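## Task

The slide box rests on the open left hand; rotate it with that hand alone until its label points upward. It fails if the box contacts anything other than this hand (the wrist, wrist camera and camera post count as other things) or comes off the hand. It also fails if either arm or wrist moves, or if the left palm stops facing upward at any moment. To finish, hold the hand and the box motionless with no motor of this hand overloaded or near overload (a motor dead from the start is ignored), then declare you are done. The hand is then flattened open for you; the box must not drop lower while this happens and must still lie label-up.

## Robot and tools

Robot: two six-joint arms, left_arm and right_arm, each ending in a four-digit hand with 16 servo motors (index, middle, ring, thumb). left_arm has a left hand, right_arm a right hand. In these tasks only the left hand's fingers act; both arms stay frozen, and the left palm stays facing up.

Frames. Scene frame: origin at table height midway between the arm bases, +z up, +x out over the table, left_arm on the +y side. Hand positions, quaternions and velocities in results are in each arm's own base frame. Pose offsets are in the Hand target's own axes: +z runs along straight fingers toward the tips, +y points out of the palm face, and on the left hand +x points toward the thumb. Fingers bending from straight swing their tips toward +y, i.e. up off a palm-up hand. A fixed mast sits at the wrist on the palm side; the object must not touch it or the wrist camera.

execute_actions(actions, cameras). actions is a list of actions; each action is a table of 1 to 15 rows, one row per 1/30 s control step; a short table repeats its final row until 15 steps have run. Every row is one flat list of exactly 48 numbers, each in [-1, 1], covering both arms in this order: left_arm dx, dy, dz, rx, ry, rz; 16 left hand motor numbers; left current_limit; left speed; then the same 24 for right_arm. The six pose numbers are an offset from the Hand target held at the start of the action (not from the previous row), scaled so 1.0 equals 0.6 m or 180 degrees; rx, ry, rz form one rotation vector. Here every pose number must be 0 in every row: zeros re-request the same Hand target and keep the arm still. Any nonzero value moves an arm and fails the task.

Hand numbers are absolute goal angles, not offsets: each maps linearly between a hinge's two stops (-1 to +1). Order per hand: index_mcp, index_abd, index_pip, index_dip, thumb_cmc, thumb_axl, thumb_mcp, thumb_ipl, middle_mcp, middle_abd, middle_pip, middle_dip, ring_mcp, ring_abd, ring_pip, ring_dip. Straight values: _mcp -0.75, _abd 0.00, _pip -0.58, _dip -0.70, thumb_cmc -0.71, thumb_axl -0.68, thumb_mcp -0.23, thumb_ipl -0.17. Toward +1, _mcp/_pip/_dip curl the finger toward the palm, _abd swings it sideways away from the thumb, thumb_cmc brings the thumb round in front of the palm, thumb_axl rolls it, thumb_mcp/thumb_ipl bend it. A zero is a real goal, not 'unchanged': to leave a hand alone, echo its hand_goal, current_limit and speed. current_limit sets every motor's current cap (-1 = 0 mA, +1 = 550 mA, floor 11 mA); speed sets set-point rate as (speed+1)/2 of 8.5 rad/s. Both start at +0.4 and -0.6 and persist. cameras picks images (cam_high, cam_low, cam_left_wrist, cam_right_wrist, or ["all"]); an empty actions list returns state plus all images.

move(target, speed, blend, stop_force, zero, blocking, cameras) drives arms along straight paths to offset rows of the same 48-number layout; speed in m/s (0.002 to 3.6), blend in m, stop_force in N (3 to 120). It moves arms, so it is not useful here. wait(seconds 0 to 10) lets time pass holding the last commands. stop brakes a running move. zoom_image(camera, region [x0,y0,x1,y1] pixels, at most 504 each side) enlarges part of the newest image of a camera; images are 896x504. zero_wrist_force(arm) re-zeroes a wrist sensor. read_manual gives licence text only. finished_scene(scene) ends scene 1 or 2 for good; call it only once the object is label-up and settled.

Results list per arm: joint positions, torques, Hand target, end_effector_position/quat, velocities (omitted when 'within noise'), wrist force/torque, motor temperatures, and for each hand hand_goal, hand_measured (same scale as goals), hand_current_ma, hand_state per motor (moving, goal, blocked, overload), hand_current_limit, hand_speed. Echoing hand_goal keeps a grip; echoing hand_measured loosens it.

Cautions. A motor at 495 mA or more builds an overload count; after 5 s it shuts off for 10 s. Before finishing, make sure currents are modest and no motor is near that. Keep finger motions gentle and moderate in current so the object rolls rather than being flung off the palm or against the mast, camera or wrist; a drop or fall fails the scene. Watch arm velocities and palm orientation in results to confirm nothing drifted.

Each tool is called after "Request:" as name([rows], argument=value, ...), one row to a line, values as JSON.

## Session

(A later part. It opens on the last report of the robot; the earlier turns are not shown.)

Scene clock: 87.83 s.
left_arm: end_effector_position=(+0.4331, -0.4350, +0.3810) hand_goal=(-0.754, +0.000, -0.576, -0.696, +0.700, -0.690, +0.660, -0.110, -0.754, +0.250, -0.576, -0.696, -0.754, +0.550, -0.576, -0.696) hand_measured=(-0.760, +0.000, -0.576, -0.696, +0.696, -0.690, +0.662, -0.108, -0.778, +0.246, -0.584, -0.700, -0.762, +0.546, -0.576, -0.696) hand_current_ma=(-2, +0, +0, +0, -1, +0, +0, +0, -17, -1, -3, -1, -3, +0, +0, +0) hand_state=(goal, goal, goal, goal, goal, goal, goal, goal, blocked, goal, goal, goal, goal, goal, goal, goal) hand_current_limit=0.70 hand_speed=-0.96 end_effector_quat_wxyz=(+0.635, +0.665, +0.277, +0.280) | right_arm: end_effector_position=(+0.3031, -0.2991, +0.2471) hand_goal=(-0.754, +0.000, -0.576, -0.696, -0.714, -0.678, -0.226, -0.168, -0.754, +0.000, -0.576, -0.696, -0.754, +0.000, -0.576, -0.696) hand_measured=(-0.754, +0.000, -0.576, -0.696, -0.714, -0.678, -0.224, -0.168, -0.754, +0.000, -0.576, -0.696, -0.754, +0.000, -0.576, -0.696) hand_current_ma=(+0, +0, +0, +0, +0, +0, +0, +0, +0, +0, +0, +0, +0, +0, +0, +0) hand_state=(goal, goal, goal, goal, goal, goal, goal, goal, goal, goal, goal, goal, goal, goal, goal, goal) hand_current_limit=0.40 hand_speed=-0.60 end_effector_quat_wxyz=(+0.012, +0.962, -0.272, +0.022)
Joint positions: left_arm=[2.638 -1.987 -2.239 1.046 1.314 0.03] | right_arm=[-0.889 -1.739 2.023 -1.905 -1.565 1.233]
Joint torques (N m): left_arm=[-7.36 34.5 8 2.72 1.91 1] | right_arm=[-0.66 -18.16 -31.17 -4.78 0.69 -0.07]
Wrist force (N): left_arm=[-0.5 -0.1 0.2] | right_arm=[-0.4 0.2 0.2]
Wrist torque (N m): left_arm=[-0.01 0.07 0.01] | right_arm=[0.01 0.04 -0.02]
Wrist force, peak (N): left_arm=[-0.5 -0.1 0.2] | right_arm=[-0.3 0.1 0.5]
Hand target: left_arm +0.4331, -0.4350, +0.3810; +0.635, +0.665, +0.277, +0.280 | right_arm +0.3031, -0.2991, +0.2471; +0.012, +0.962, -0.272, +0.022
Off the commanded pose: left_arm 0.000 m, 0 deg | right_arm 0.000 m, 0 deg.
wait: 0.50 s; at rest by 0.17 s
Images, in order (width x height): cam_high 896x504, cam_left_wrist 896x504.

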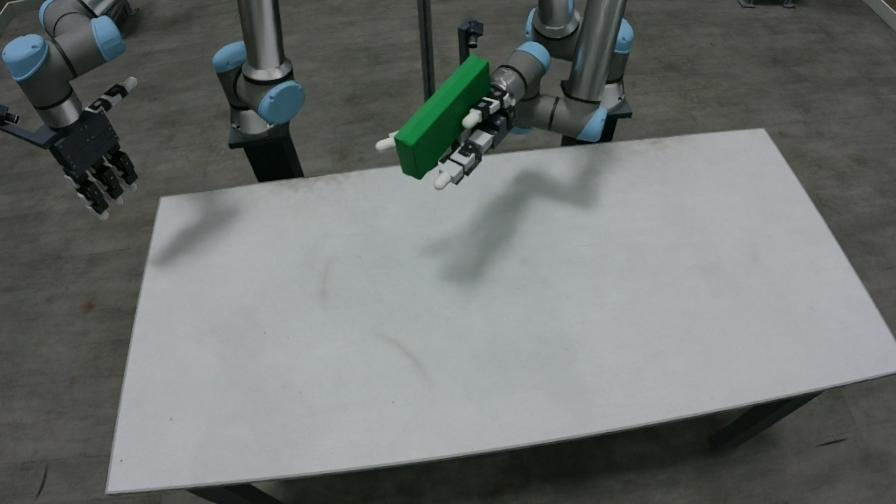

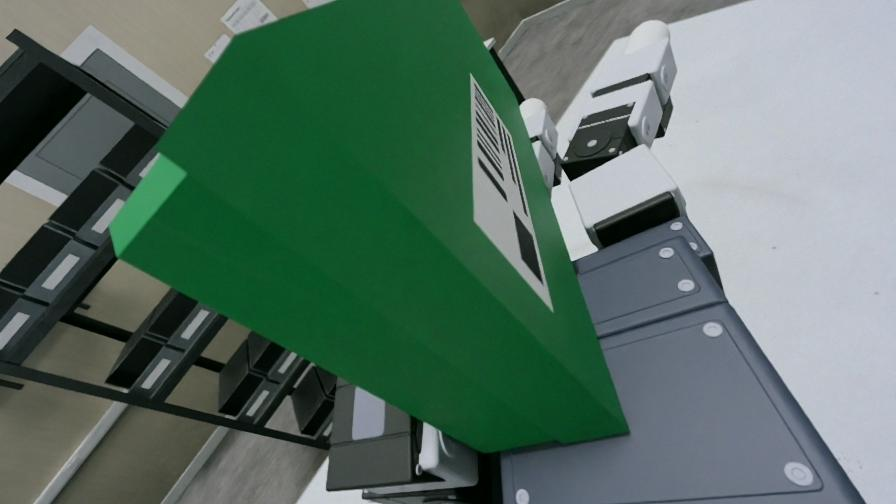

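Request:
move([
  [0,0,0,0,0,0,-0.754,-0.15,-0.576,-0.696,0.70,-0.69,0.66,-0.11,-0.754,0.25,-0.576,-0.696,-0.754,0.55,-0.576,-0.696,0.7,-0.92,0,0,0,0,0,0,-0.754,0,-0.576,-0.696,-0.714,-0.678,-0.226,-0.168,-0.754,0,-0.576,-0.696,-0.754,0,-0.576,-0.696,0.4,-0.6],
  [0,0,0,0,0,0,-0.48,-0.15,-0.576,-0.696,0.70,-0.69,0.66,-0.11,-0.754,0.25,-0.576,-0.696,-0.754,0.55,-0.576,-0.696,0.7,-0.92,0,0,0,0,0,0,-0.754,0,-0.576,-0.696,-0.714,-0.678,-0.226,-0.168,-0.754,0,-0.576,-0.696,-0.754,0,-0.576,-0.696,0.4,-0.6],
])

Request:
wait(seconds=1.0, cameras=["cam_left_wrist", "cam_high"])

Request:
zoom_image(camera="cam_high", region=[370, 30, 550, 200])

Scene clock: 102.57 s.
left_arm: end_effector_position=(+0.4331, -0.4350, +0.3810) hand_goal=(-0.480, -0.150, -0.576, -0.696, +0.700, -0.690, +0.660, -0.110, -0.754, +0.250, -0.576, -0.696, -0.754, +0.550, -0.576, -0.696) hand_measured=(-0.500, -0.146, -0.576, -0.696, +0.696, -0.690, +0.662, -0.108, -0.778, +0.246, -0.584, -0.700, -0.762, +0.546, -0.576, -0.696) hand_current_ma=(-14, +0, +0, +0, -1, +0, +0, +0, -17, -1, -3, -1, -3, +0, +0, +0) hand_state=(blocked, goal, goal, goal, goal, goal, goal, goal, blocked, goal, goal, goal, goal, goal, goal, goal) hand_current_limit=0.70 hand_speed=-0.92 end_effector_quat_wxyz=(+0.635, +0.665, +0.277, +0.280) | right_arm: end_effector_position=(+0.3031, -0.2991, +0.2471) hand_goal=(-0.754, +0.000, -0.576, -0.696, -0.714, -0.678, -0.226, -0.168, -0.754, +0.000, -0.576, -0.696, -0.754, +0.000, -0.576, -0.696) hand_measured=(-0.754, +0.000, -0.576, -0.696, -0.714, -0.678, -0.224, -0.168, -0.754, +0.000, -0.576, -0.696, -0.754, +0.000, -0.576, -0.696) hand_current_ma=(+0, +0, +0, +0, +0, +0, +0, +0, +0, +0, +0, +0, +0, +0, +0, +0) hand_state=(goal, goal, goal, goal, goal, goal, goal, goal, goal, goal, goal, goal, goal, goal, goal, goal) hand_current_limit=0.40 hand_speed=-0.60 end_effector_quat_wxyz=(+0.012, +0.962, -0.272, +0.022)
Joint positions: left_arm=[2.638 -1.987 -2.239 1.046 1.314 0.03] | right_arm=[-0.889 -1.739 2.023 -1.905 -1.565 1.233]
Joint torques (N m): left_arm=[-8.49 35.32 8.47 2.52 1.88 1.13] | right_arm=[0.21 -17.87 -31.69 -4.73 0.83 0.01]
Wrist force (N): left_arm=[-0.3 -0.1 -0.2] | right_arm=[-0.4 -0.1 0.3]
Wrist torque (N m): left_arm=[0.01 0.04 0.03] | right_arm=[-0.03 0.04 -0.03]
Wrist force, peak (N): left_arm=[-0.5 -0.4 -0.2] | right_arm=[-0.6 0.0 0.6]
Hand target: left_arm +0.4331, -0.4350, +0.3810; +0.635, +0.665, +0.277, +0.280 | right_arm +0.3031, -0.2991, +0.2471; +0.012, +0.962, -0.272, +0.022
Off the commanded pose: left_arm 0.000 m, 0 deg | right_arm 0.000 m, 0 deg.
move: done

Scene clock: 103.57 s.
left_arm: end_effector_position=(+0.4331, -0.4350, +0.3810) hand_goal=(-0.480, -0.150, -0.576, -0.696, +0.700, -0.690, +0.660, -0.110, -0.754, +0.250, -0.576, -0.696, -0.754, +0.550, -0.576, -0.696) hand_measured=(-0.500, -0.146, -0.576, -0.696, +0.696, -0.690, +0.662, -0.108, -0.778, +0.246, -0.584, -0.700, -0.762, +0.546, -0.576, -0.696) hand_current_ma=(-14, +0, +0, +0, -1, +0, +0, +0, -17, -1, -3, -1, -3, +0, +0, +0) hand_state=(blocked, goal, goal, goal, goal, goal, goal, goal, blocked, goal, goal, goal, goal, goal, goal, goal) hand_current_limit=0.70 hand_speed=-0.92 end_effector_quat_wxyz=(+0.635, +0.665, +0.277, +0.280) | right_arm: end_effector_position=(+0.3031, -0.2991, +0.2471) hand_goal=(-0.754, +0.000, -0.576, -0.696, -0.714, -0.678, -0.226, -0.168, -0.754, +0.000, -0.576, -0.696, -0.754, +0.000, -0.576, -0.696) hand_measured=(-0.754, +0.000, -0.576, -0.696, -0.714, -0.678, -0.224, -0.168, -0.754, +0.000, -0.576, -0.696, -0.754, +0.000, -0.576, -0.696) hand_current_ma=(+0, +0, +0, +0, +0, +0, +0, +0, +0, +0, +0, +0, +0, +0, +0, +0) hand_state=(goal, goal, goal, goal, goal, goal, goal, goal, goal, goal, goal, goal, goal, goal, goal, goal) hand_current_limit=0.40 hand_speed=-0.60 end_effector_quat_wxyz=(+0.012, +0.962, -0.272, +0.022)
Joint positions: left_arm=[2.638 -1.987 -2.239 1.046 1.314 0.03] | right_arm=[-0.889 -1.739 2.023 -1.905 -1.565 1.233]
Joint torques (N m): left_arm=[-8.48 35.06 8.13 2.53 2.04 1.02] | right_arm=[0.91 -18.54 -32.87 -4.71 0.8 -0.16]
Wrist force (N): left_arm=[-0.4 -0.1 -0.1] | right_arm=[-0.2 0.1 0.6]
Wrist torque (N m): left_arm=[0.01 0.06 0.02] | right_arm=[-0.04 0.01 -0.01]
Wrist force, peak (N): left_arm=[-0.4 0.2 -0.2] | right_arm=[-0.6 0.2 0.5]
Hand target: left_arm +0.4331, -0.4350, +0.3810; +0.635, +0.665, +0.277, +0.280 | right_arm +0.3031, -0.2991, +0.2471; +0.012, +0.962, -0.272, +0.022
Off the commanded pose: left_arm 0.000 m, 0 deg | right_arm 0.000 m, 0 deg.
wait: 1.00 s; at rest by 0.17 s
Images, in order (width x height): cam_high 896x504, cam_left_wrist 896x504.

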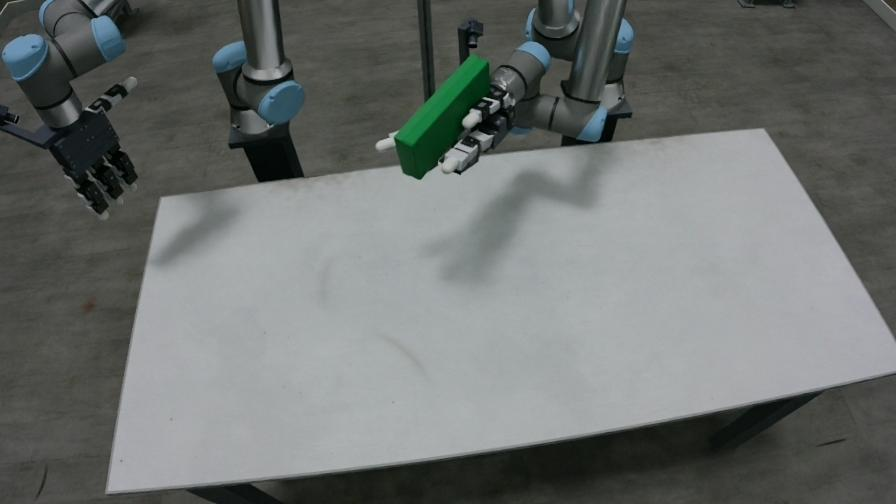

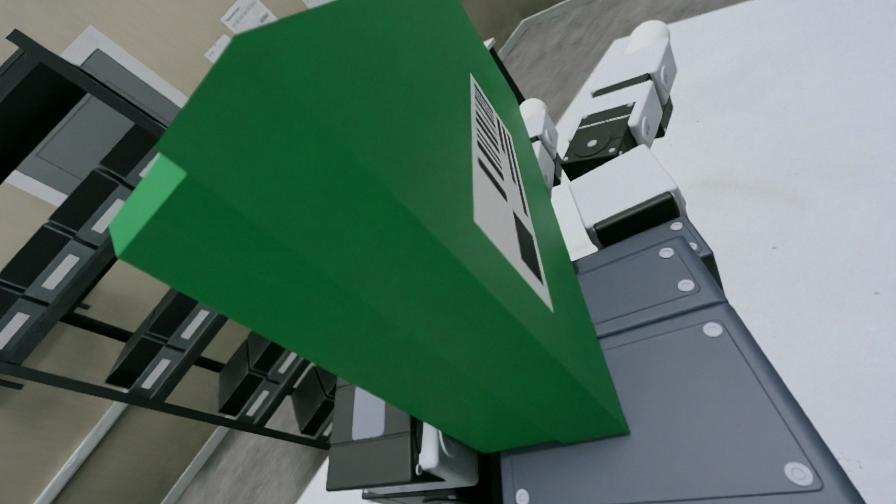

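Scaled by 2.800 from the camera's 896x504 image, which has a finer 1280x720 frame.

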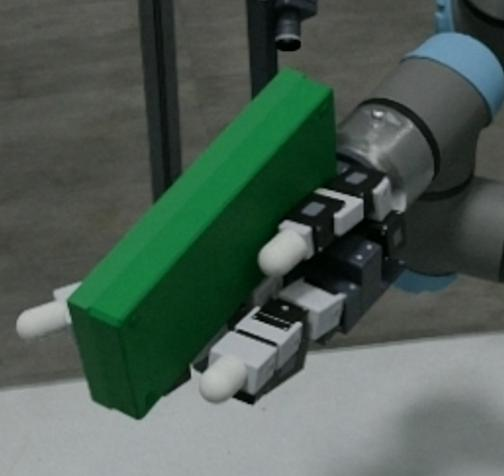

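Request:
move(target=[0,0,0,0,0,0,-0.48,0.12,-0.576,-0.696,0.70,-0.69,0.66,-0.11,-0.754,0.25,-0.576,-0.696,-0.754,0.55,-0.576,-0.696,0.7,-0.95,0,0,0,0,0,0,-0.754,0,-0.576,-0.696,-0.714,-0.678,-0.226,-0.168,-0.754,0,-0.576,-0.696,-0.754,0,-0.576,-0.696,0.4,-0.6])

Request:
wait(seconds=0.5, cameras=["cam_left_wrist", "cam_high"])

Request:
zoom_image(camera="cam_high", region=[370, 30, 550, 200])

Scene clock: 109.27 s.
left_arm: end_effector_position=(+0.4331, -0.4350, +0.3810) hand_goal=(-0.480, +0.120, -0.576, -0.696, +0.700, -0.690, +0.660, -0.110, -0.754, +0.250, -0.576, -0.696, -0.754, +0.550, -0.576, -0.696) hand_measured=(-0.500, +0.116, -0.576, -0.696, +0.696, -0.690, +0.662, -0.108, -0.778, +0.246, -0.584, -0.700, -0.762, +0.546, -0.576, -0.696) hand_current_ma=(-14, +0, +0, +0, -1, +0, +0, +0, -17, -1, -3, -1, -3, +0, +0, +0) hand_state=(blocked, goal, goal, goal, goal, goal, goal, goal, blocked, goal, goal, goal, goal, goal, goal, goal) hand_current_limit=0.70 hand_speed=-0.95 end_effector_quat_wxyz=(+0.635, +0.665, +0.277, +0.280) | right_arm: end_effector_position=(+0.3031, -0.2991, +0.2471) hand_goal=(-0.754, +0.000, -0.576, -0.696, -0.714, -0.678, -0.226, -0.168, -0.754, +0.000, -0.576, -0.696, -0.754, +0.000, -0.576, -0.696) hand_measured=(-0.754, +0.000, -0.576, -0.696, -0.714, -0.678, -0.224, -0.168, -0.754, +0.000, -0.576, -0.696, -0.754, +0.000, -0.576, -0.696) hand_current_ma=(+0, +0, +0, +0, +0, +0, +0, +0, +0, +0, +0, +0, +0, +0, +0, +0) hand_state=(goal, goal, goal, goal, goal, goal, goal, goal, goal, goal, goal, goal, goal, goal, goal, goal) hand_current_limit=0.40 hand_speed=-0.60 end_effector_quat_wxyz=(+0.012, +0.962, -0.272, +0.022)
Joint positions: left_arm=[2.638 -1.987 -2.239 1.046 1.314 0.03] | right_arm=[-0.889 -1.739 2.023 -1.905 -1.565 1.233]
Joint torques (N m): left_arm=[-8.73 35.18 8.3 2.5 1.95 0.99] | right_arm=[-1.13 -17.39 -32.57 -5.02 0.75 -0.17]
Wrist force (N): left_arm=[-0.3 0.0 -0.2] | right_arm=[-0.3 0.2 0.4]
Wrist torque (N m): left_arm=[0.03 0.04 0.03] | right_arm=[0.00 0.02 -0.02]
Wrist force, peak (N): left_arm=[-0.4 -0.4 -0.4] | right_arm=[-0.6 -0.1 0.5]
Hand target: left_arm +0.4331, -0.4350, +0.3810; +0.635, +0.665, +0.277, +0.280 | right_arm +0.3031, -0.2991, +0.2471; +0.012, +0.962, -0.272, +0.022
Off the commanded pose: left_arm 0.000 m, 0 deg | right_arm 0.000 m, 0 deg.
move: done

Scene clock: 109.77 s.
left_arm: end_effector_position=(+0.4331, -0.4350, +0.3810) hand_goal=(-0.480, +0.120, -0.576, -0.696, +0.700, -0.690, +0.660, -0.110, -0.754, +0.250, -0.576, -0.696, -0.754, +0.550, -0.576, -0.696) hand_measured=(-0.500, +0.116, -0.576, -0.696, +0.696, -0.690, +0.662, -0.108, -0.778, +0.246, -0.584, -0.700, -0.762, +0.546, -0.576, -0.696) hand_current_ma=(-14, +0, +0, +0, -1, +0, +0, +0, -17, -1, -3, -1, -3, +0, +0, +0) hand_state=(blocked, goal, goal, goal, goal, goal, goal, goal, blocked, goal, goal, goal, goal, goal, goal, goal) hand_current_limit=0.70 hand_speed=-0.95 end_effector_quat_wxyz=(+0.635, +0.665, +0.277, +0.280) | right_arm: end_effector_position=(+0.3031, -0.2991, +0.2471) hand_goal=(-0.754, +0.000, -0.576, -0.696, -0.714, -0.678, -0.226, -0.168, -0.754, +0.000, -0.576, -0.696, -0.754, +0.000, -0.576, -0.696) hand_measured=(-0.754, +0.000, -0.576, -0.696, -0.714, -0.678, -0.224, -0.168, -0.754, +0.000, -0.576, -0.696, -0.754, +0.000, -0.576, -0.696) hand_current_ma=(+0, +0, +0, +0, +0, +0, +0, +0, +0, +0, +0, +0, +0, +0, +0, +0) hand_state=(goal, goal, goal, goal, goal, goal, goal, goal, goal, goal, goal, goal, goal, goal, goal, goal) hand_current_limit=0.40 hand_speed=-0.60 end_effector_quat_wxyz=(+0.012, +0.962, -0.272, +0.022)
Joint positions: left_arm=[2.638 -1.987 -2.239 1.046 1.314 0.03] | right_arm=[-0.889 -1.739 2.023 -1.905 -1.565 1.233]
Joint torques (N m): left_arm=[-8.9 35.42 8.7 2.41 1.98 0.94] | right_arm=[-1.25 -17.78 -32.01 -5.03 0.99 0.2]
Wrist force (N): left_arm=[-0.2 0.0 -0.1] | right_arm=[-0.4 0.0 0.1]
Wrist torque (N m): left_arm=[0.02 0.02 0.04] | right_arm=[0.00 0.04 -0.04]
Wrist force, peak (N): left_arm=[-0.5 0.1 -0.3] | right_arm=[-0.5 0.0 0.4]
Hand target: left_arm +0.4331, -0.4350, +0.3810; +0.635, +0.665, +0.277, +0.280 | right_arm +0.3031, -0.2991, +0.2471; +0.012, +0.962, -0.272, +0.022
Off the commanded pose: left_arm 0.000 m, 0 deg | right_arm 0.000 m, 0 deg.
wait: 0.50 s; at rest by 0.17 s
Images, in order (width x height): cam_high 896x504, cam_left_wrist 896x504.

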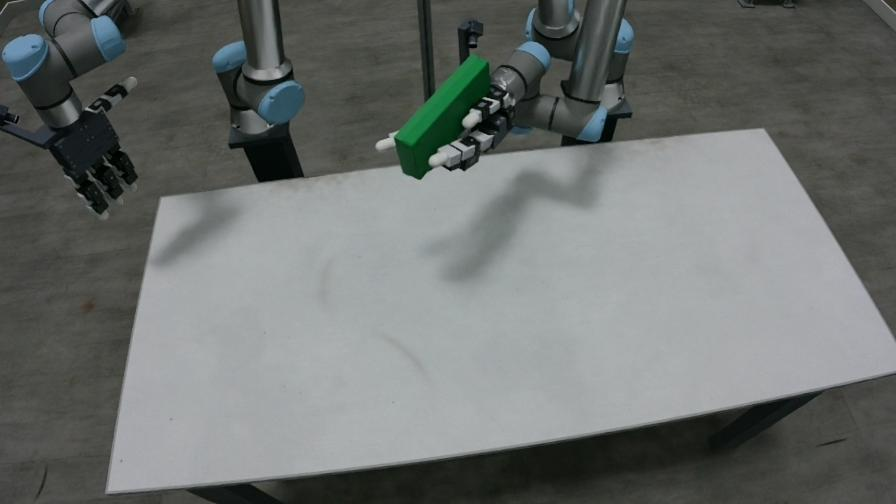

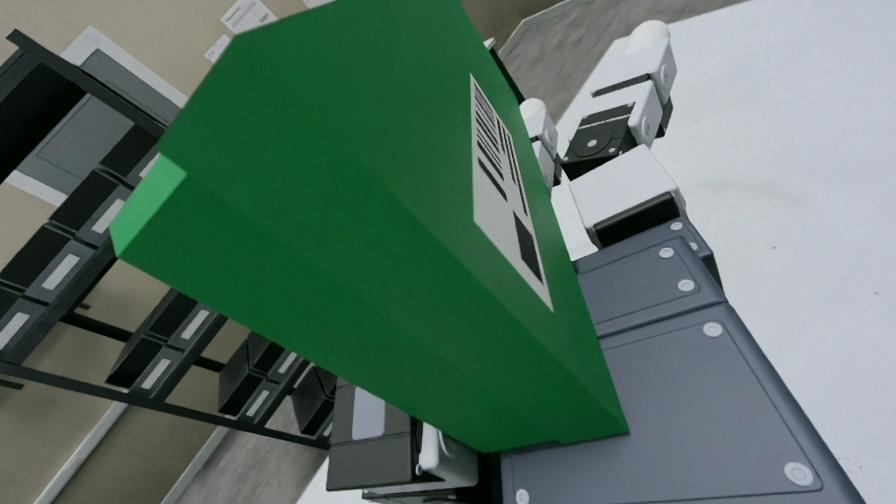

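Scaled by 2.800 from the camera's 896x504 image, which has a finer 1280x720 frame.

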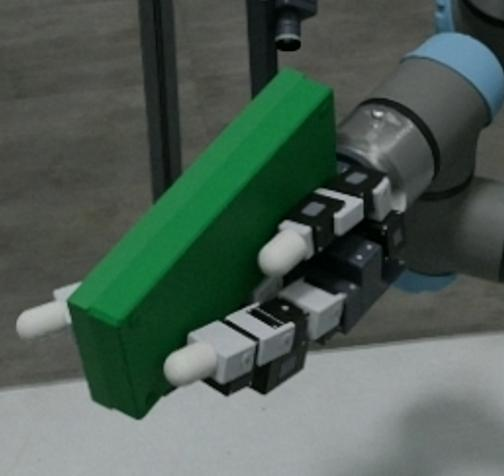

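Request:
move(target=[0,0,0,0,0,0,-0.48,0.28,-0.576,-0.696,0.72,-0.69,0.66,-0.11,-0.754,0.25,-0.576,-0.696,-0.754,0.55,-0.576,-0.696,0.7,-0.96,0,0,0,0,0,0,-0.754,0,-0.576,-0.696,-0.714,-0.678,-0.226,-0.168,-0.754,0,-0.576,-0.696,-0.754,0,-0.576,-0.696,0.4,-0.6])

Request:
wait(seconds=0.5, cameras=["cam_left_wrist", "cam_high"])

Request:
zoom_image(camera="cam_high", region=[370, 30, 550, 200])

Scene clock: 116.30 s.
left_arm: end_effector_position=(+0.4331, -0.4350, +0.3810) hand_goal=(-0.480, +0.280, -0.576, -0.696, +0.720, -0.690, +0.660, -0.110, -0.754, +0.250, -0.576, -0.696, -0.754, +0.550, -0.576, -0.696) hand_measured=(-0.500, +0.252, -0.576, -0.696, +0.718, -0.690, +0.662, -0.108, -0.778, +0.254, -0.584, -0.700, -0.762, +0.546, -0.576, -0.696) hand_current_ma=(-14, -17, +0, +0, +0, +0, +0, +0, -17, +0, -2, -1, -3, +0, +0, +0) hand_state=(blocked, blocked, goal, goal, goal, goal, goal, goal, blocked, goal, goal, goal, goal, goal, goal, goal) hand_current_limit=0.70 hand_speed=-0.96 end_effector_quat_wxyz=(+0.635, +0.665, +0.277, +0.280) | right_arm: end_effector_position=(+0.3031, -0.2991, +0.2471) hand_goal=(-0.754, +0.000, -0.576, -0.696, -0.714, -0.678, -0.226, -0.168, -0.754, +0.000, -0.576, -0.696, -0.754, +0.000, -0.576, -0.696) hand_measured=(-0.754, +0.000, -0.576, -0.696, -0.714, -0.678, -0.224, -0.168, -0.754, +0.000, -0.576, -0.696, -0.754, +0.000, -0.576, -0.696) hand_current_ma=(+0, +0, +0, +0, +0, +0, +0, +0, +0, +0, +0, +0, +0, +0, +0, +0) hand_state=(goal, goal, goal, goal, goal, goal, goal, goal, goal, goal, goal, goal, goal, goal, goal, goal) hand_current_limit=0.40 hand_speed=-0.60 end_effector_quat_wxyz=(+0.012, +0.962, -0.272, +0.022)
Joint positions: left_arm=[2.638 -1.987 -2.239 1.046 1.314 0.03] | right_arm=[-0.889 -1.739 2.023 -1.905 -1.565 1.233]
Joint torques (N m): left_arm=[-9.43 35.91 8.92 2.36 1.92 1.02] | right_arm=[0.62 -18.02 -33.18 -4.75 1.04 0.06]
Wrist force (N): left_arm=[-0.3 0.2 -0.2] | right_arm=[-0.3 0.1 0.3]
Wrist torque (N m): left_arm=[0.05 0.04 0.03] | right_arm=[-0.01 0.03 -0.03]
Wrist force, peak (N): left_arm=[-0.3 -0.5 -0.4] | right_arm=[-0.7 -0.1 0.4]
Hand target: left_arm +0.4331, -0.4350, +0.3810; +0.635, +0.665, +0.277, +0.280 | right_arm +0.3031, -0.2991, +0.2471; +0.012, +0.962, -0.272, +0.022
Off the commanded pose: left_arm 0.000 m, 0 deg | right_arm 0.000 m, 0 deg.
move: done

Scene clock: 116.80 s.
left_arm: end_effector_position=(+0.4331, -0.4350, +0.3810) hand_goal=(-0.480, +0.280, -0.576, -0.696, +0.720, -0.690, +0.660, -0.110, -0.754, +0.250, -0.576, -0.696, -0.754, +0.550, -0.576, -0.696) hand_measured=(-0.500, +0.252, -0.576, -0.696, +0.718, -0.690, +0.662, -0.108, -0.778, +0.254, -0.584, -0.700, -0.762, +0.546, -0.576, -0.696) hand_current_ma=(-14, -17, +0, +0, +0, +0, +0, +0, -17, +0, -2, -1, -3, +0, +0, +0) hand_state=(blocked, blocked, goal, goal, goal, goal, goal, goal, blocked, goal, goal, goal, goal, goal, goal, goal) hand_current_limit=0.70 hand_speed=-0.96 end_effector_quat_wxyz=(+0.635, +0.665, +0.277, +0.280) | right_arm: end_effector_position=(+0.3031, -0.2991, +0.2471) hand_goal=(-0.754, +0.000, -0.576, -0.696, -0.714, -0.678, -0.226, -0.168, -0.754, +0.000, -0.576, -0.696, -0.754, +0.000, -0.576, -0.696) hand_measured=(-0.754, +0.000, -0.576, -0.696, -0.714, -0.678, -0.224, -0.168, -0.754, +0.000, -0.576, -0.696, -0.754, +0.000, -0.576, -0.696) hand_current_ma=(+0, +0, +0, +0, +0, +0, +0, +0, +0, +0, +0, +0, +0, +0, +0, +0) hand_state=(goal, goal, goal, goal, goal, goal, goal, goal, goal, goal, goal, goal, goal, goal, goal, goal) hand_current_limit=0.40 hand_speed=-0.60 end_effector_quat_wxyz=(+0.012, +0.962, -0.272, +0.022)
Joint positions: left_arm=[2.638 -1.987 -2.239 1.046 1.314 0.03] | right_arm=[-0.889 -1.739 2.023 -1.905 -1.565 1.233]
Joint torques (N m): left_arm=[-9.2 35.61 8.42 2.4 2.04 0.93] | right_arm=[-0.6 -19.92 -32.4 -4.8 0.75 -0.13]
Wrist force (N): left_arm=[-0.1 -0.1 -0.2] | right_arm=[-0.5 0.0 0.4]
Wrist torque (N m): left_arm=[0.03 0.01 0.06] | right_arm=[-0.02 0.05 -0.04]
Wrist force, peak (N): left_arm=[-0.4 -0.3 -0.2] | right_arm=[-0.5 0.3 0.4]
Hand target: left_arm +0.4331, -0.4350, +0.3810; +0.635, +0.665, +0.277, +0.280 | right_arm +0.3031, -0.2991, +0.2471; +0.012, +0.962, -0.272, +0.022
Off the commanded pose: left_arm 0.000 m, 0 deg | right_arm 0.000 m, 0 deg.
wait: 0.50 s; at rest by 0.17 s
Images, in order (width x height): cam_high 896x504, cam_left_wrist 896x504.

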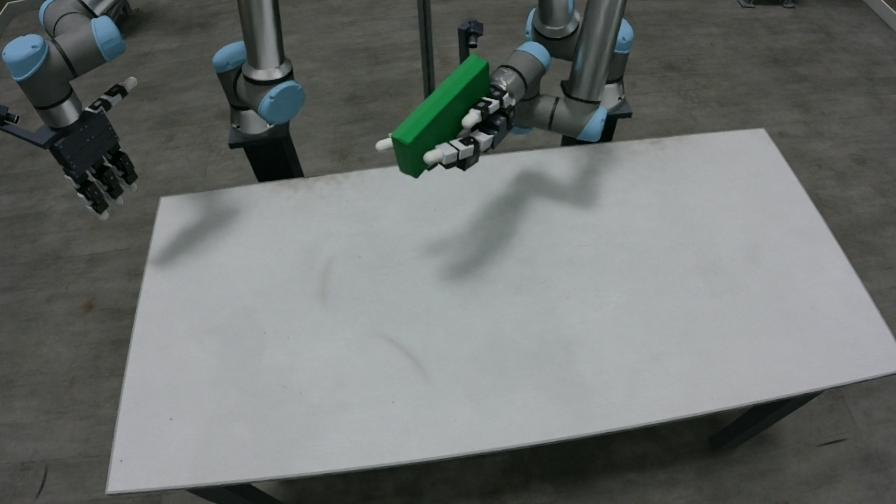

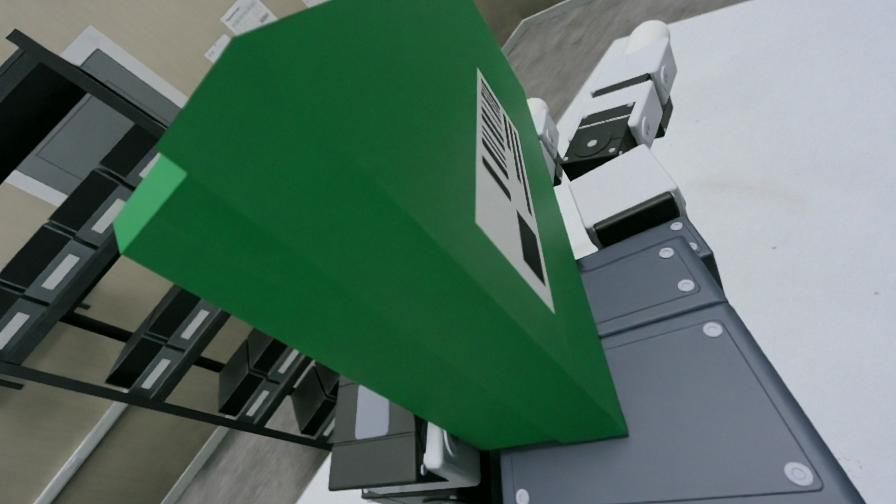

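Scaled by 2.800 from the camera's 896x504 image, which has a finer 1280x720 frame.

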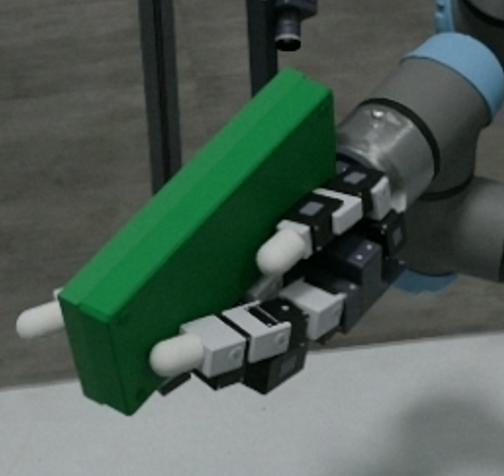

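Request:
move(target=[0,0,0,0,0,0,-0.48,0.40,-0.576,-0.696,0.82,-0.69,0.66,-0.11,-0.754,0.28,-0.576,-0.696,-0.754,0.55,-0.576,-0.696,0.7,-0.96,0,0,0,0,0,0,-0.754,0,-0.576,-0.696,-0.714,-0.678,-0.226,-0.168,-0.754,0,-0.576,-0.696,-0.754,0,-0.576,-0.696,0.4,-0.6])

Request:
wait(seconds=0.5, cameras=["cam_left_wrist", "cam_high"])

Request:
zoom_image(camera="cam_high", region=[370, 30, 550, 200])

Scene clock: 124.90 s.
left_arm: end_effector_position=(+0.4331, -0.4350, +0.3810) hand_goal=(-0.480, +0.400, -0.576, -0.696, +0.820, -0.690, +0.660, -0.110, -0.754, +0.280, -0.576, -0.696, -0.754, +0.550, -0.576, -0.696) hand_measured=(-0.500, +0.360, -0.576, -0.696, +0.816, -0.690, +0.662, -0.108, -0.778, +0.286, -0.586, -0.700, -0.762, +0.546, -0.576, -0.696) hand_current_ma=(-12, -32, +0, +0, -1, +0, +0, +0, -17, +1, -4, -1, -3, +0, +0, +0) hand_state=(goal, blocked, goal, goal, goal, goal, goal, goal, blocked, goal, goal, goal, goal, goal, goal, goal) hand_current_limit=0.70 hand_speed=-0.96 end_effector_quat_wxyz=(+0.635, +0.665, +0.277, +0.280) | right_arm: end_effector_position=(+0.3031, -0.2991, +0.2471) hand_goal=(-0.754, +0.000, -0.576, -0.696, -0.714, -0.678, -0.226, -0.168, -0.754, +0.000, -0.576, -0.696, -0.754, +0.000, -0.576, -0.696) hand_measured=(-0.754, +0.000, -0.576, -0.696, -0.714, -0.678, -0.224, -0.168, -0.754, +0.000, -0.576, -0.696, -0.754, +0.000, -0.576, -0.696) hand_current_ma=(+0, +0, +0, +0, +0, +0, +0, +0, +0, +0, +0, +0, +0, +0, +0, +0) hand_state=(goal, goal, goal, goal, goal, goal, goal, goal, goal, goal, goal, goal, goal, goal, goal, goal) hand_current_limit=0.40 hand_speed=-0.60 end_effector_quat_wxyz=(+0.012, +0.962, -0.272, +0.022)
Joint positions: left_arm=[2.638 -1.987 -2.239 1.046 1.314 0.03] | right_arm=[-0.889 -1.739 2.023 -1.905 -1.565 1.233]
Joint torques (N m): left_arm=[-9.82 36.29 9.02 2.27 1.97 1.06] | right_arm=[0.68 -17.86 -34.85 -4.77 0.94 -0.09]
Wrist force (N): left_arm=[0.0 0.1 -0.3] | right_arm=[-0.5 0.2 0.2]
Wrist torque (N m): left_arm=[0.05 0.00 0.08] | right_arm=[0.01 0.06 -0.04]
Wrist force, peak (N): left_arm=[-0.7 -0.2 -0.1] | right_arm=[-0.7 -0.1 0.6]
Hand target: left_arm +0.4331, -0.4350, +0.3810; +0.635, +0.665, +0.277, +0.280 | right_arm +0.3031, -0.2991, +0.2471; +0.012, +0.962, -0.272, +0.022
Off the commanded pose: left_arm 0.000 m, 0 deg | right_arm 0.000 m, 0 deg.
move: done

Scene clock: 125.40 s.
left_arm: end_effector_position=(+0.4331, -0.4350, +0.3810) hand_goal=(-0.480, +0.400, -0.576, -0.696, +0.820, -0.690, +0.660, -0.110, -0.754, +0.280, -0.576, -0.696, -0.754, +0.550, -0.576, -0.696) hand_measured=(-0.500, +0.360, -0.576, -0.696, +0.816, -0.690, +0.662, -0.108, -0.778, +0.286, -0.586, -0.700, -0.762, +0.546, -0.576, -0.696) hand_current_ma=(-12, -32, +0, +0, -1, +0, +0, +0, -17, +1, -4, -1, -3, +0, +0, +0) hand_state=(goal, blocked, goal, goal, goal, goal, goal, goal, blocked, goal, goal, goal, goal, goal, goal, goal) hand_current_limit=0.70 hand_speed=-0.96 end_effector_quat_wxyz=(+0.635, +0.665, +0.277, +0.280) | right_arm: end_effector_position=(+0.3031, -0.2991, +0.2471) hand_goal=(-0.754, +0.000, -0.576, -0.696, -0.714, -0.678, -0.226, -0.168, -0.754, +0.000, -0.576, -0.696, -0.754, +0.000, -0.576, -0.696) hand_measured=(-0.754, +0.000, -0.576, -0.696, -0.714, -0.678, -0.224, -0.168, -0.754, +0.000, -0.576, -0.696, -0.754, +0.000, -0.576, -0.696) hand_current_ma=(+0, +0, +0, +0, +0, +0, +0, +0, +0, +0, +0, +0, +0, +0, +0, +0) hand_state=(goal, goal, goal, goal, goal, goal, goal, goal, goal, goal, goal, goal, goal, goal, goal, goal) hand_current_limit=0.40 hand_speed=-0.60 end_effector_quat_wxyz=(+0.012, +0.962, -0.272, +0.022)
Joint positions: left_arm=[2.638 -1.987 -2.239 1.046 1.314 0.03] | right_arm=[-0.889 -1.739 2.023 -1.905 -1.565 1.233]
Joint torques (N m): left_arm=[-10.37 35.84 9.3 2.24 2.06 1.18] | right_arm=[0.46 -17.2 -34.05 -4.9 1.06 -0.12]
Wrist force (N): left_arm=[-0.3 0.1 -0.4] | right_arm=[-0.1 0.1 0.4]
Wrist torque (N m): left_arm=[0.05 0.04 0.05] | right_arm=[-0.02 -0.01 0.00]
Wrist force, peak (N): left_arm=[-0.4 -0.3 -0.4] | right_arm=[-0.5 -0.3 0.3]
Hand target: left_arm +0.4331, -0.4350, +0.3810; +0.635, +0.665, +0.277, +0.280 | right_arm +0.3031, -0.2991, +0.2471; +0.012, +0.962, -0.272, +0.022
Off the commanded pose: left_arm 0.000 m, 0 deg | right_arm 0.000 m, 0 deg.
wait: 0.50 s; at rest by 0.17 s
Images, in order (width x height): cam_high 896x504, cam_left_wrist 896x504.

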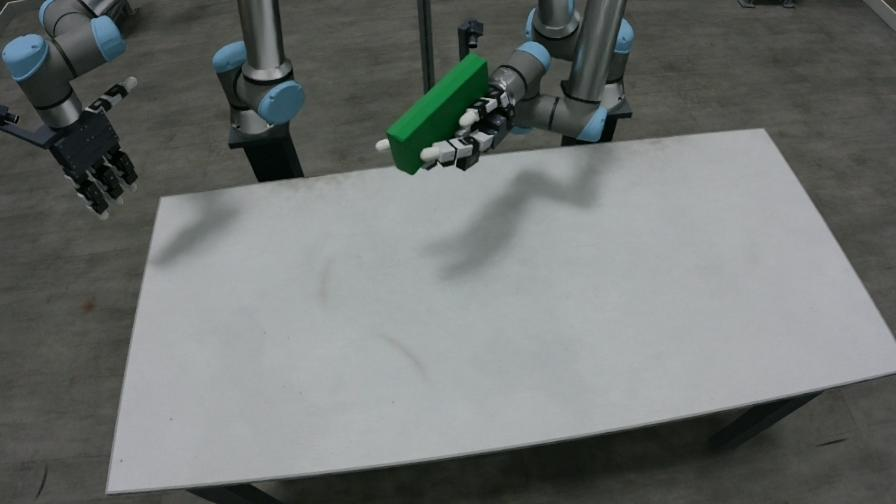

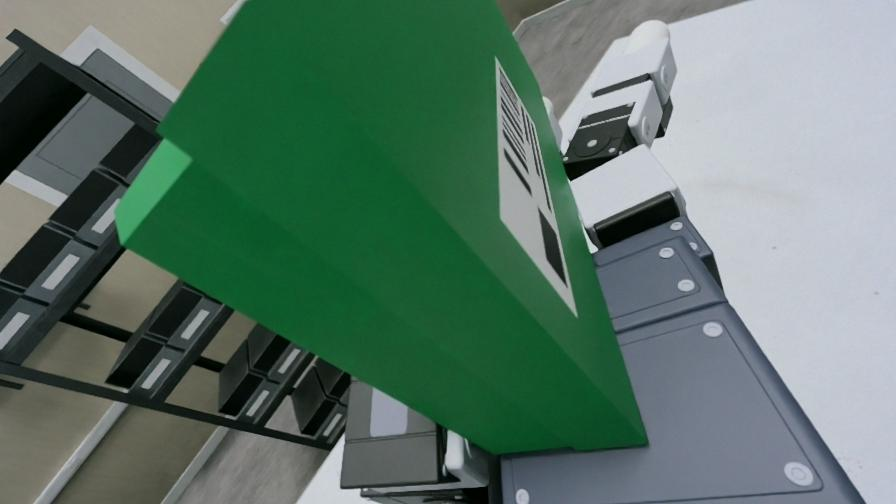

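Scaled by 2.800 from the camera's 896x504 image, which has a finer 1280x720 frame.

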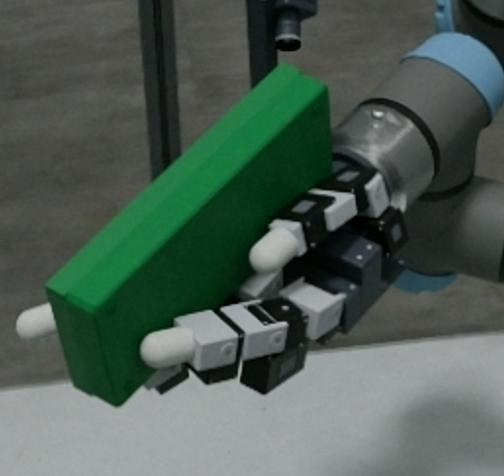

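Request:
zoom_image(camera="cam_left_wrist", region=[60, 60, 380, 300])

Request:
zoom_image(camera="cam_high", region=[430, 15, 530, 115])

Request:
wait(seconds=0, cameras=["cam_low"])

Scaled by 1.575 from the camera's 896x504 image, which has a finer 1280x720 frame.

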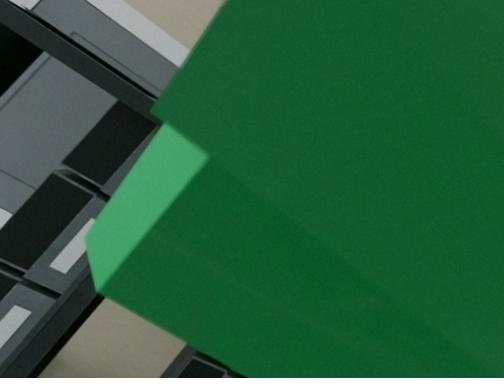

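Scaled by 5.040 from the camera's 896x504 image, which has a finer 1280x720 frame.

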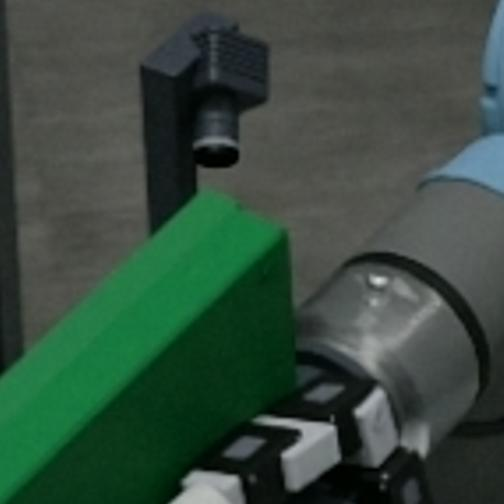

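Scene clock: 145.10 s.
left_arm: end_effector_position=(+0.4331, -0.4350, +0.3810) hand_goal=(-0.480, +0.400, -0.576, -0.696, +0.820, -0.690, +0.660, -0.110, -0.754, +0.280, -0.576, -0.696, -0.754, +0.550, -0.576, -0.696) hand_measured=(-0.500, +0.360, -0.576, -0.696, +0.816, -0.690, +0.662, -0.108, -0.778, +0.286, -0.586, -0.700, -0.762, +0.546, -0.576, -0.696) hand_current_ma=(-12, -32, +0, +0, -1, +0, +0, +0, -17, +1, -4, -1, -3, +0, +0, +0) hand_state=(goal, blocked, goal, goal, goal, goal, goal, goal, blocked, goal, goal, goal, goal, goal, goal, goal) hand_current_limit=0.70 hand_speed=-0.96 end_effector_quat_wxyz=(+0.635, +0.665, +0.277, +0.280) | right_arm: end_effector_position=(+0.3031, -0.2991, +0.2471) hand_goal=(-0.754, +0.000, -0.576, -0.696, -0.714, -0.678, -0.226, -0.168, -0.754, +0.000, -0.576, -0.696, -0.754, +0.000, -0.576, -0.696) hand_measured=(-0.754, +0.000, -0.576, -0.696, -0.714, -0.678, -0.224, -0.168, -0.754, +0.000, -0.576, -0.696, -0.754, +0.000, -0.576, -0.696) hand_current_ma=(+0, +0, +0, +0, +0, +0, +0, +0, +0, +0, +0, +0, +0, +0, +0, +0) hand_state=(goal, goal, goal, goal, goal, goal, goal, goal, goal, goal, goal, goal, goal, goal, goal, goal) hand_current_limit=0.40 hand_speed=-0.60 end_effector_quat_wxyz=(+0.012, +0.962, -0.272, +0.022)
Joint positions: left_arm=[2.638 -1.987 -2.239 1.046 1.314 0.03] | right_arm=[-0.889 -1.739 2.023 -1.905 -1.565 1.233]
Joint torques (N m): left_arm=[-11.8 36.55 9.78 1.7 1.82 1.09] | right_arm=[0.63 -19.37 -34.71 -4.83 1.35 0.01]
Wrist force (N): left_arm=[-0.4 -0.2 -0.2] | right_arm=[-0.1 -0.1 0.5]
Wrist torque (N m): left_arm=[0.00 0.06 0.05] | right_arm=[-0.06 0.00 -0.01]
Wrist force, peak (N): left_arm=[-0.7 -0.3 -0.2] | right_arm=[-0.8 -0.3 0.3]
Hand target: left_arm +0.4331, -0.4350, +0.3810; +0.635, +0.665, +0.277, +0.280 | right_arm +0.3031, -0.2991, +0.2471; +0.012, +0.962, -0.272, +0.022
Off the commanded pose: left_arm 0.000 m, 0 deg | right_arm 0.000 m, 0 deg.
Images, in order (width x height): cam_low 896x504.

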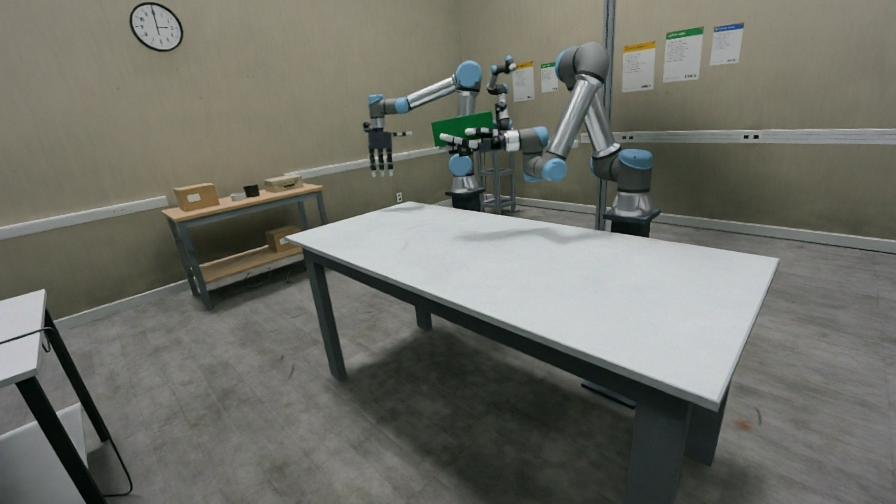

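Request:
move([
  [0,0,0,0,0,0,-0.48,0.15,-0.576,-0.696,0.45,-0.69,0.66,-0.11,-0.754,0.28,-0.576,-0.696,-0.754,0.55,-0.576,-0.696,0.7,-0.94,0,0,0,0,0,0,-0.754,0,-0.576,-0.696,-0.714,-0.678,-0.226,-0.168,-0.754,0,-0.576,-0.696,-0.754,0,-0.576,-0.696,0.4,-0.6],
  [0,0,0,0,0,0,-0.754,0.15,-0.576,-0.696,0.45,-0.69,0.66,-0.11,-0.754,0.28,-0.576,-0.696,-0.754,0.55,-0.576,-1,0.7,-0.94,0,0,0,0,0,0,-0.754,0,-0.576,-0.696,-0.714,-0.678,-0.226,-0.168,-0.754,0,-0.576,-0.696,-0.754,0,-0.576,-0.696,0.4,-0.6],
])

Request:
wait(seconds=1.0, cameras=["cam_left_wrist", "cam_high"])

Request:
zoom_image(camera="cam_high", region=[370, 30, 550, 200])

Scene clock: 202.27 s.
left_arm: end_effector_position=(+0.4331, -0.4350, +0.3810) hand_goal=(-0.754, +0.150, -0.576, -0.696, +0.450, -0.690, +0.660, -0.110, -0.754, +0.280, -0.576, -0.696, -0.754, +0.550, -0.576, -1.000) hand_measured=(-0.760, +0.154, -0.576, -0.696, +0.452, -0.690, +0.662, -0.108, -0.778, +0.284, -0.586, -0.700, -0.762, +0.546, -0.576, -0.998) hand_current_ma=(-2, +1, +0, +0, +0, +0, +0, +0, -17, +1, -3, -1, -3, +0, +0, +0) hand_state=(goal, goal, goal, goal, goal, goal, goal, goal, blocked, goal, goal, goal, goal, goal, goal, goal) hand_current_limit=0.70 hand_speed=-0.94 end_effector_quat_wxyz=(+0.635, +0.665, +0.277, +0.280) | right_arm: end_effector_position=(+0.3031, -0.2991, +0.2471) hand_goal=(-0.754, +0.000, -0.576, -0.696, -0.714, -0.678, -0.226, -0.168, -0.754, +0.000, -0.576, -0.696, -0.754, +0.000, -0.576, -0.696) hand_measured=(-0.754, +0.000, -0.576, -0.696, -0.714, -0.678, -0.224, -0.168, -0.754, +0.000, -0.576, -0.696, -0.754, +0.000, -0.576, -0.696) hand_current_ma=(+0, +0, +0, +0, +0, +0, +0, +0, +0, +0, +0, +0, +0, +0, +0, +0) hand_state=(goal, goal, goal, goal, goal, goal, goal, goal, goal, goal, goal, goal, goal, goal, goal, goal) hand_current_limit=0.40 hand_speed=-0.60 end_effector_quat_wxyz=(+0.012, +0.962, -0.272, +0.022)
Joint positions: left_arm=[2.638 -1.987 -2.239 1.046 1.314 0.03] | right_arm=[-0.889 -1.739 2.023 -1.905 -1.565 1.233]
Joint torques (N m): left_arm=[-12.26 36.9 12.65 0.63 1.44 1.3] | right_arm=[0.11 -20.3 -33.51 -4.81 1.14 0.12]
Wrist force (N): left_arm=[-0.2 -0.1 -0.1] | right_arm=[-0.2 -0.2 0.1]
Wrist torque (N m): left_arm=[0.01 0.04 0.05] | right_arm=[-0.02 0.02 -0.02]
Wrist force, peak (N): left_arm=[-0.3 0.0 -0.6] | right_arm=[-0.6 -0.2 0.7]
Hand target: left_arm +0.4331, -0.4350, +0.3810; +0.635, +0.665, +0.277, +0.280 | right_arm +0.3031, -0.2991, +0.2471; +0.012, +0.962, -0.272, +0.022
Off the commanded pose: left_arm 0.000 m, 0 deg | right_arm 0.000 m, 0 deg.
move: done

Scene clock: 203.27 s.
left_arm: end_effector_position=(+0.4331, -0.4350, +0.3810) hand_goal=(-0.754, +0.150, -0.576, -0.696, +0.450, -0.690, +0.660, -0.110, -0.754, +0.280, -0.576, -0.696, -0.754, +0.550, -0.576, -1.000) hand_measured=(-0.760, +0.154, -0.576, -0.696, +0.452, -0.690, +0.662, -0.108, -0.778, +0.284, -0.586, -0.700, -0.762, +0.546, -0.576, -0.998) hand_current_ma=(-2, +1, +0, +0, +0, +0, +0, +0, -17, +1, -3, -1, -3, +0, +0, +0) hand_state=(goal, goal, goal, goal, goal, goal, goal, goal, blocked, goal, goal, goal, goal, goal, goal, goal) hand_current_limit=0.70 hand_speed=-0.94 end_effector_quat_wxyz=(+0.635, +0.665, +0.277, +0.280) | right_arm: end_effector_position=(+0.3031, -0.2991, +0.2471) hand_goal=(-0.754, +0.000, -0.576, -0.696, -0.714, -0.678, -0.226, -0.168, -0.754, +0.000, -0.576, -0.696, -0.754, +0.000, -0.576, -0.696) hand_measured=(-0.754, +0.000, -0.576, -0.696, -0.714, -0.678, -0.224, -0.168, -0.754, +0.000, -0.576, -0.696, -0.754, +0.000, -0.576, -0.696) hand_current_ma=(+0, +0, +0, +0, +0, +0, +0, +0, +0, +0, +0, +0, +0, +0, +0, +0) hand_state=(goal, goal, goal, goal, goal, goal, goal, goal, goal, goal, goal, goal, goal, goal, goal, goal) hand_current_limit=0.40 hand_speed=-0.60 end_effector_quat_wxyz=(+0.012, +0.962, -0.272, +0.022)
Joint positions: left_arm=[2.638 -1.987 -2.239 1.046 1.314 0.03] | right_arm=[-0.889 -1.739 2.023 -1.905 -1.565 1.233]
Joint torques (N m): left_arm=[-12.02 37.24 12.45 0.64 1.57 1.35] | right_arm=[0.89 -21.31 -33.74 -5.05 1.6 -0.06]
Wrist force (N): left_arm=[-0.4 -0.1 -0.2] | right_arm=[-0.3 -0.1 0.3]
Wrist torque (N m): left_arm=[0.03 0.06 0.03] | right_arm=[-0.04 0.03 -0.03]
Wrist force, peak (N): left_arm=[-0.5 -0.1 -0.3] | right_arm=[-0.4 -0.1 0.6]
Hand target: left_arm +0.4331, -0.4350, +0.3810; +0.635, +0.665, +0.277, +0.280 | right_arm +0.3031, -0.2991, +0.2471; +0.012, +0.962, -0.272, +0.022
Off the commanded pose: left_arm 0.000 m, 0 deg | right_arm 0.000 m, 0 deg.
wait: 1.00 s; at rest by 0.17 s
Images, in order (width x height): cam_high 896x504, cam_left_wrist 896x504.

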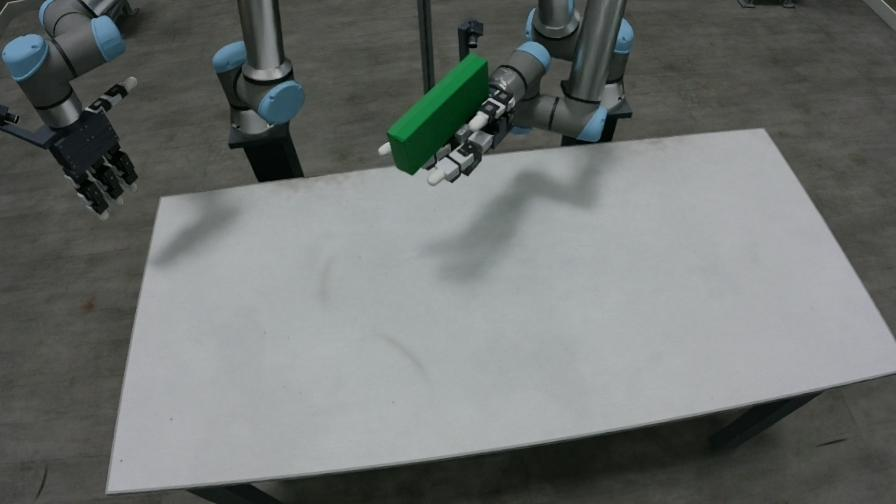

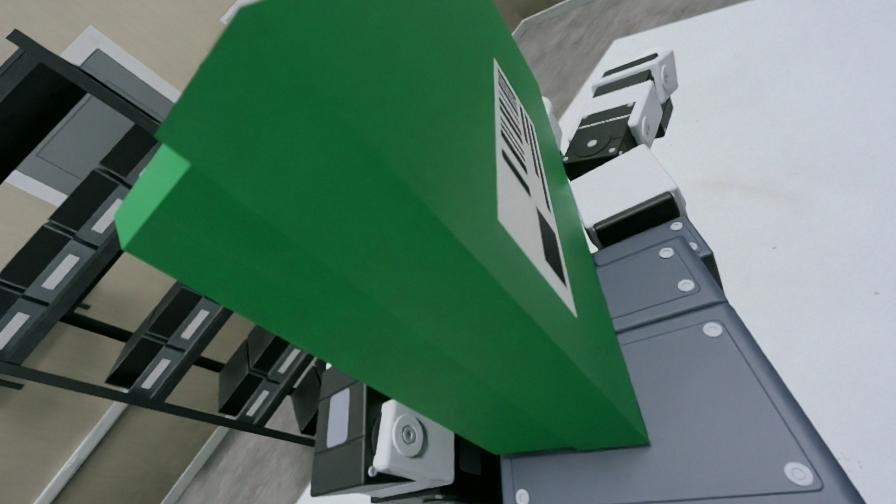

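Scaled by 2.800 from the camera's 896x504 image, which has a finer 1280x720 frame.

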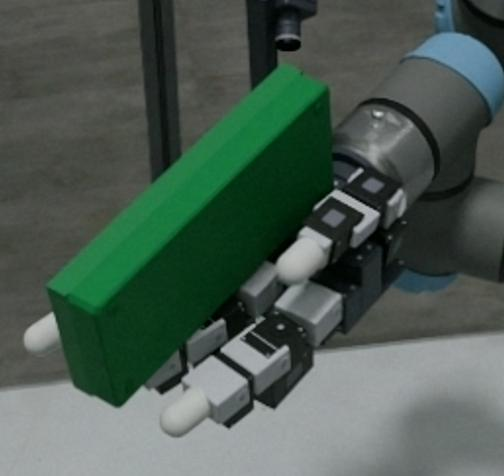

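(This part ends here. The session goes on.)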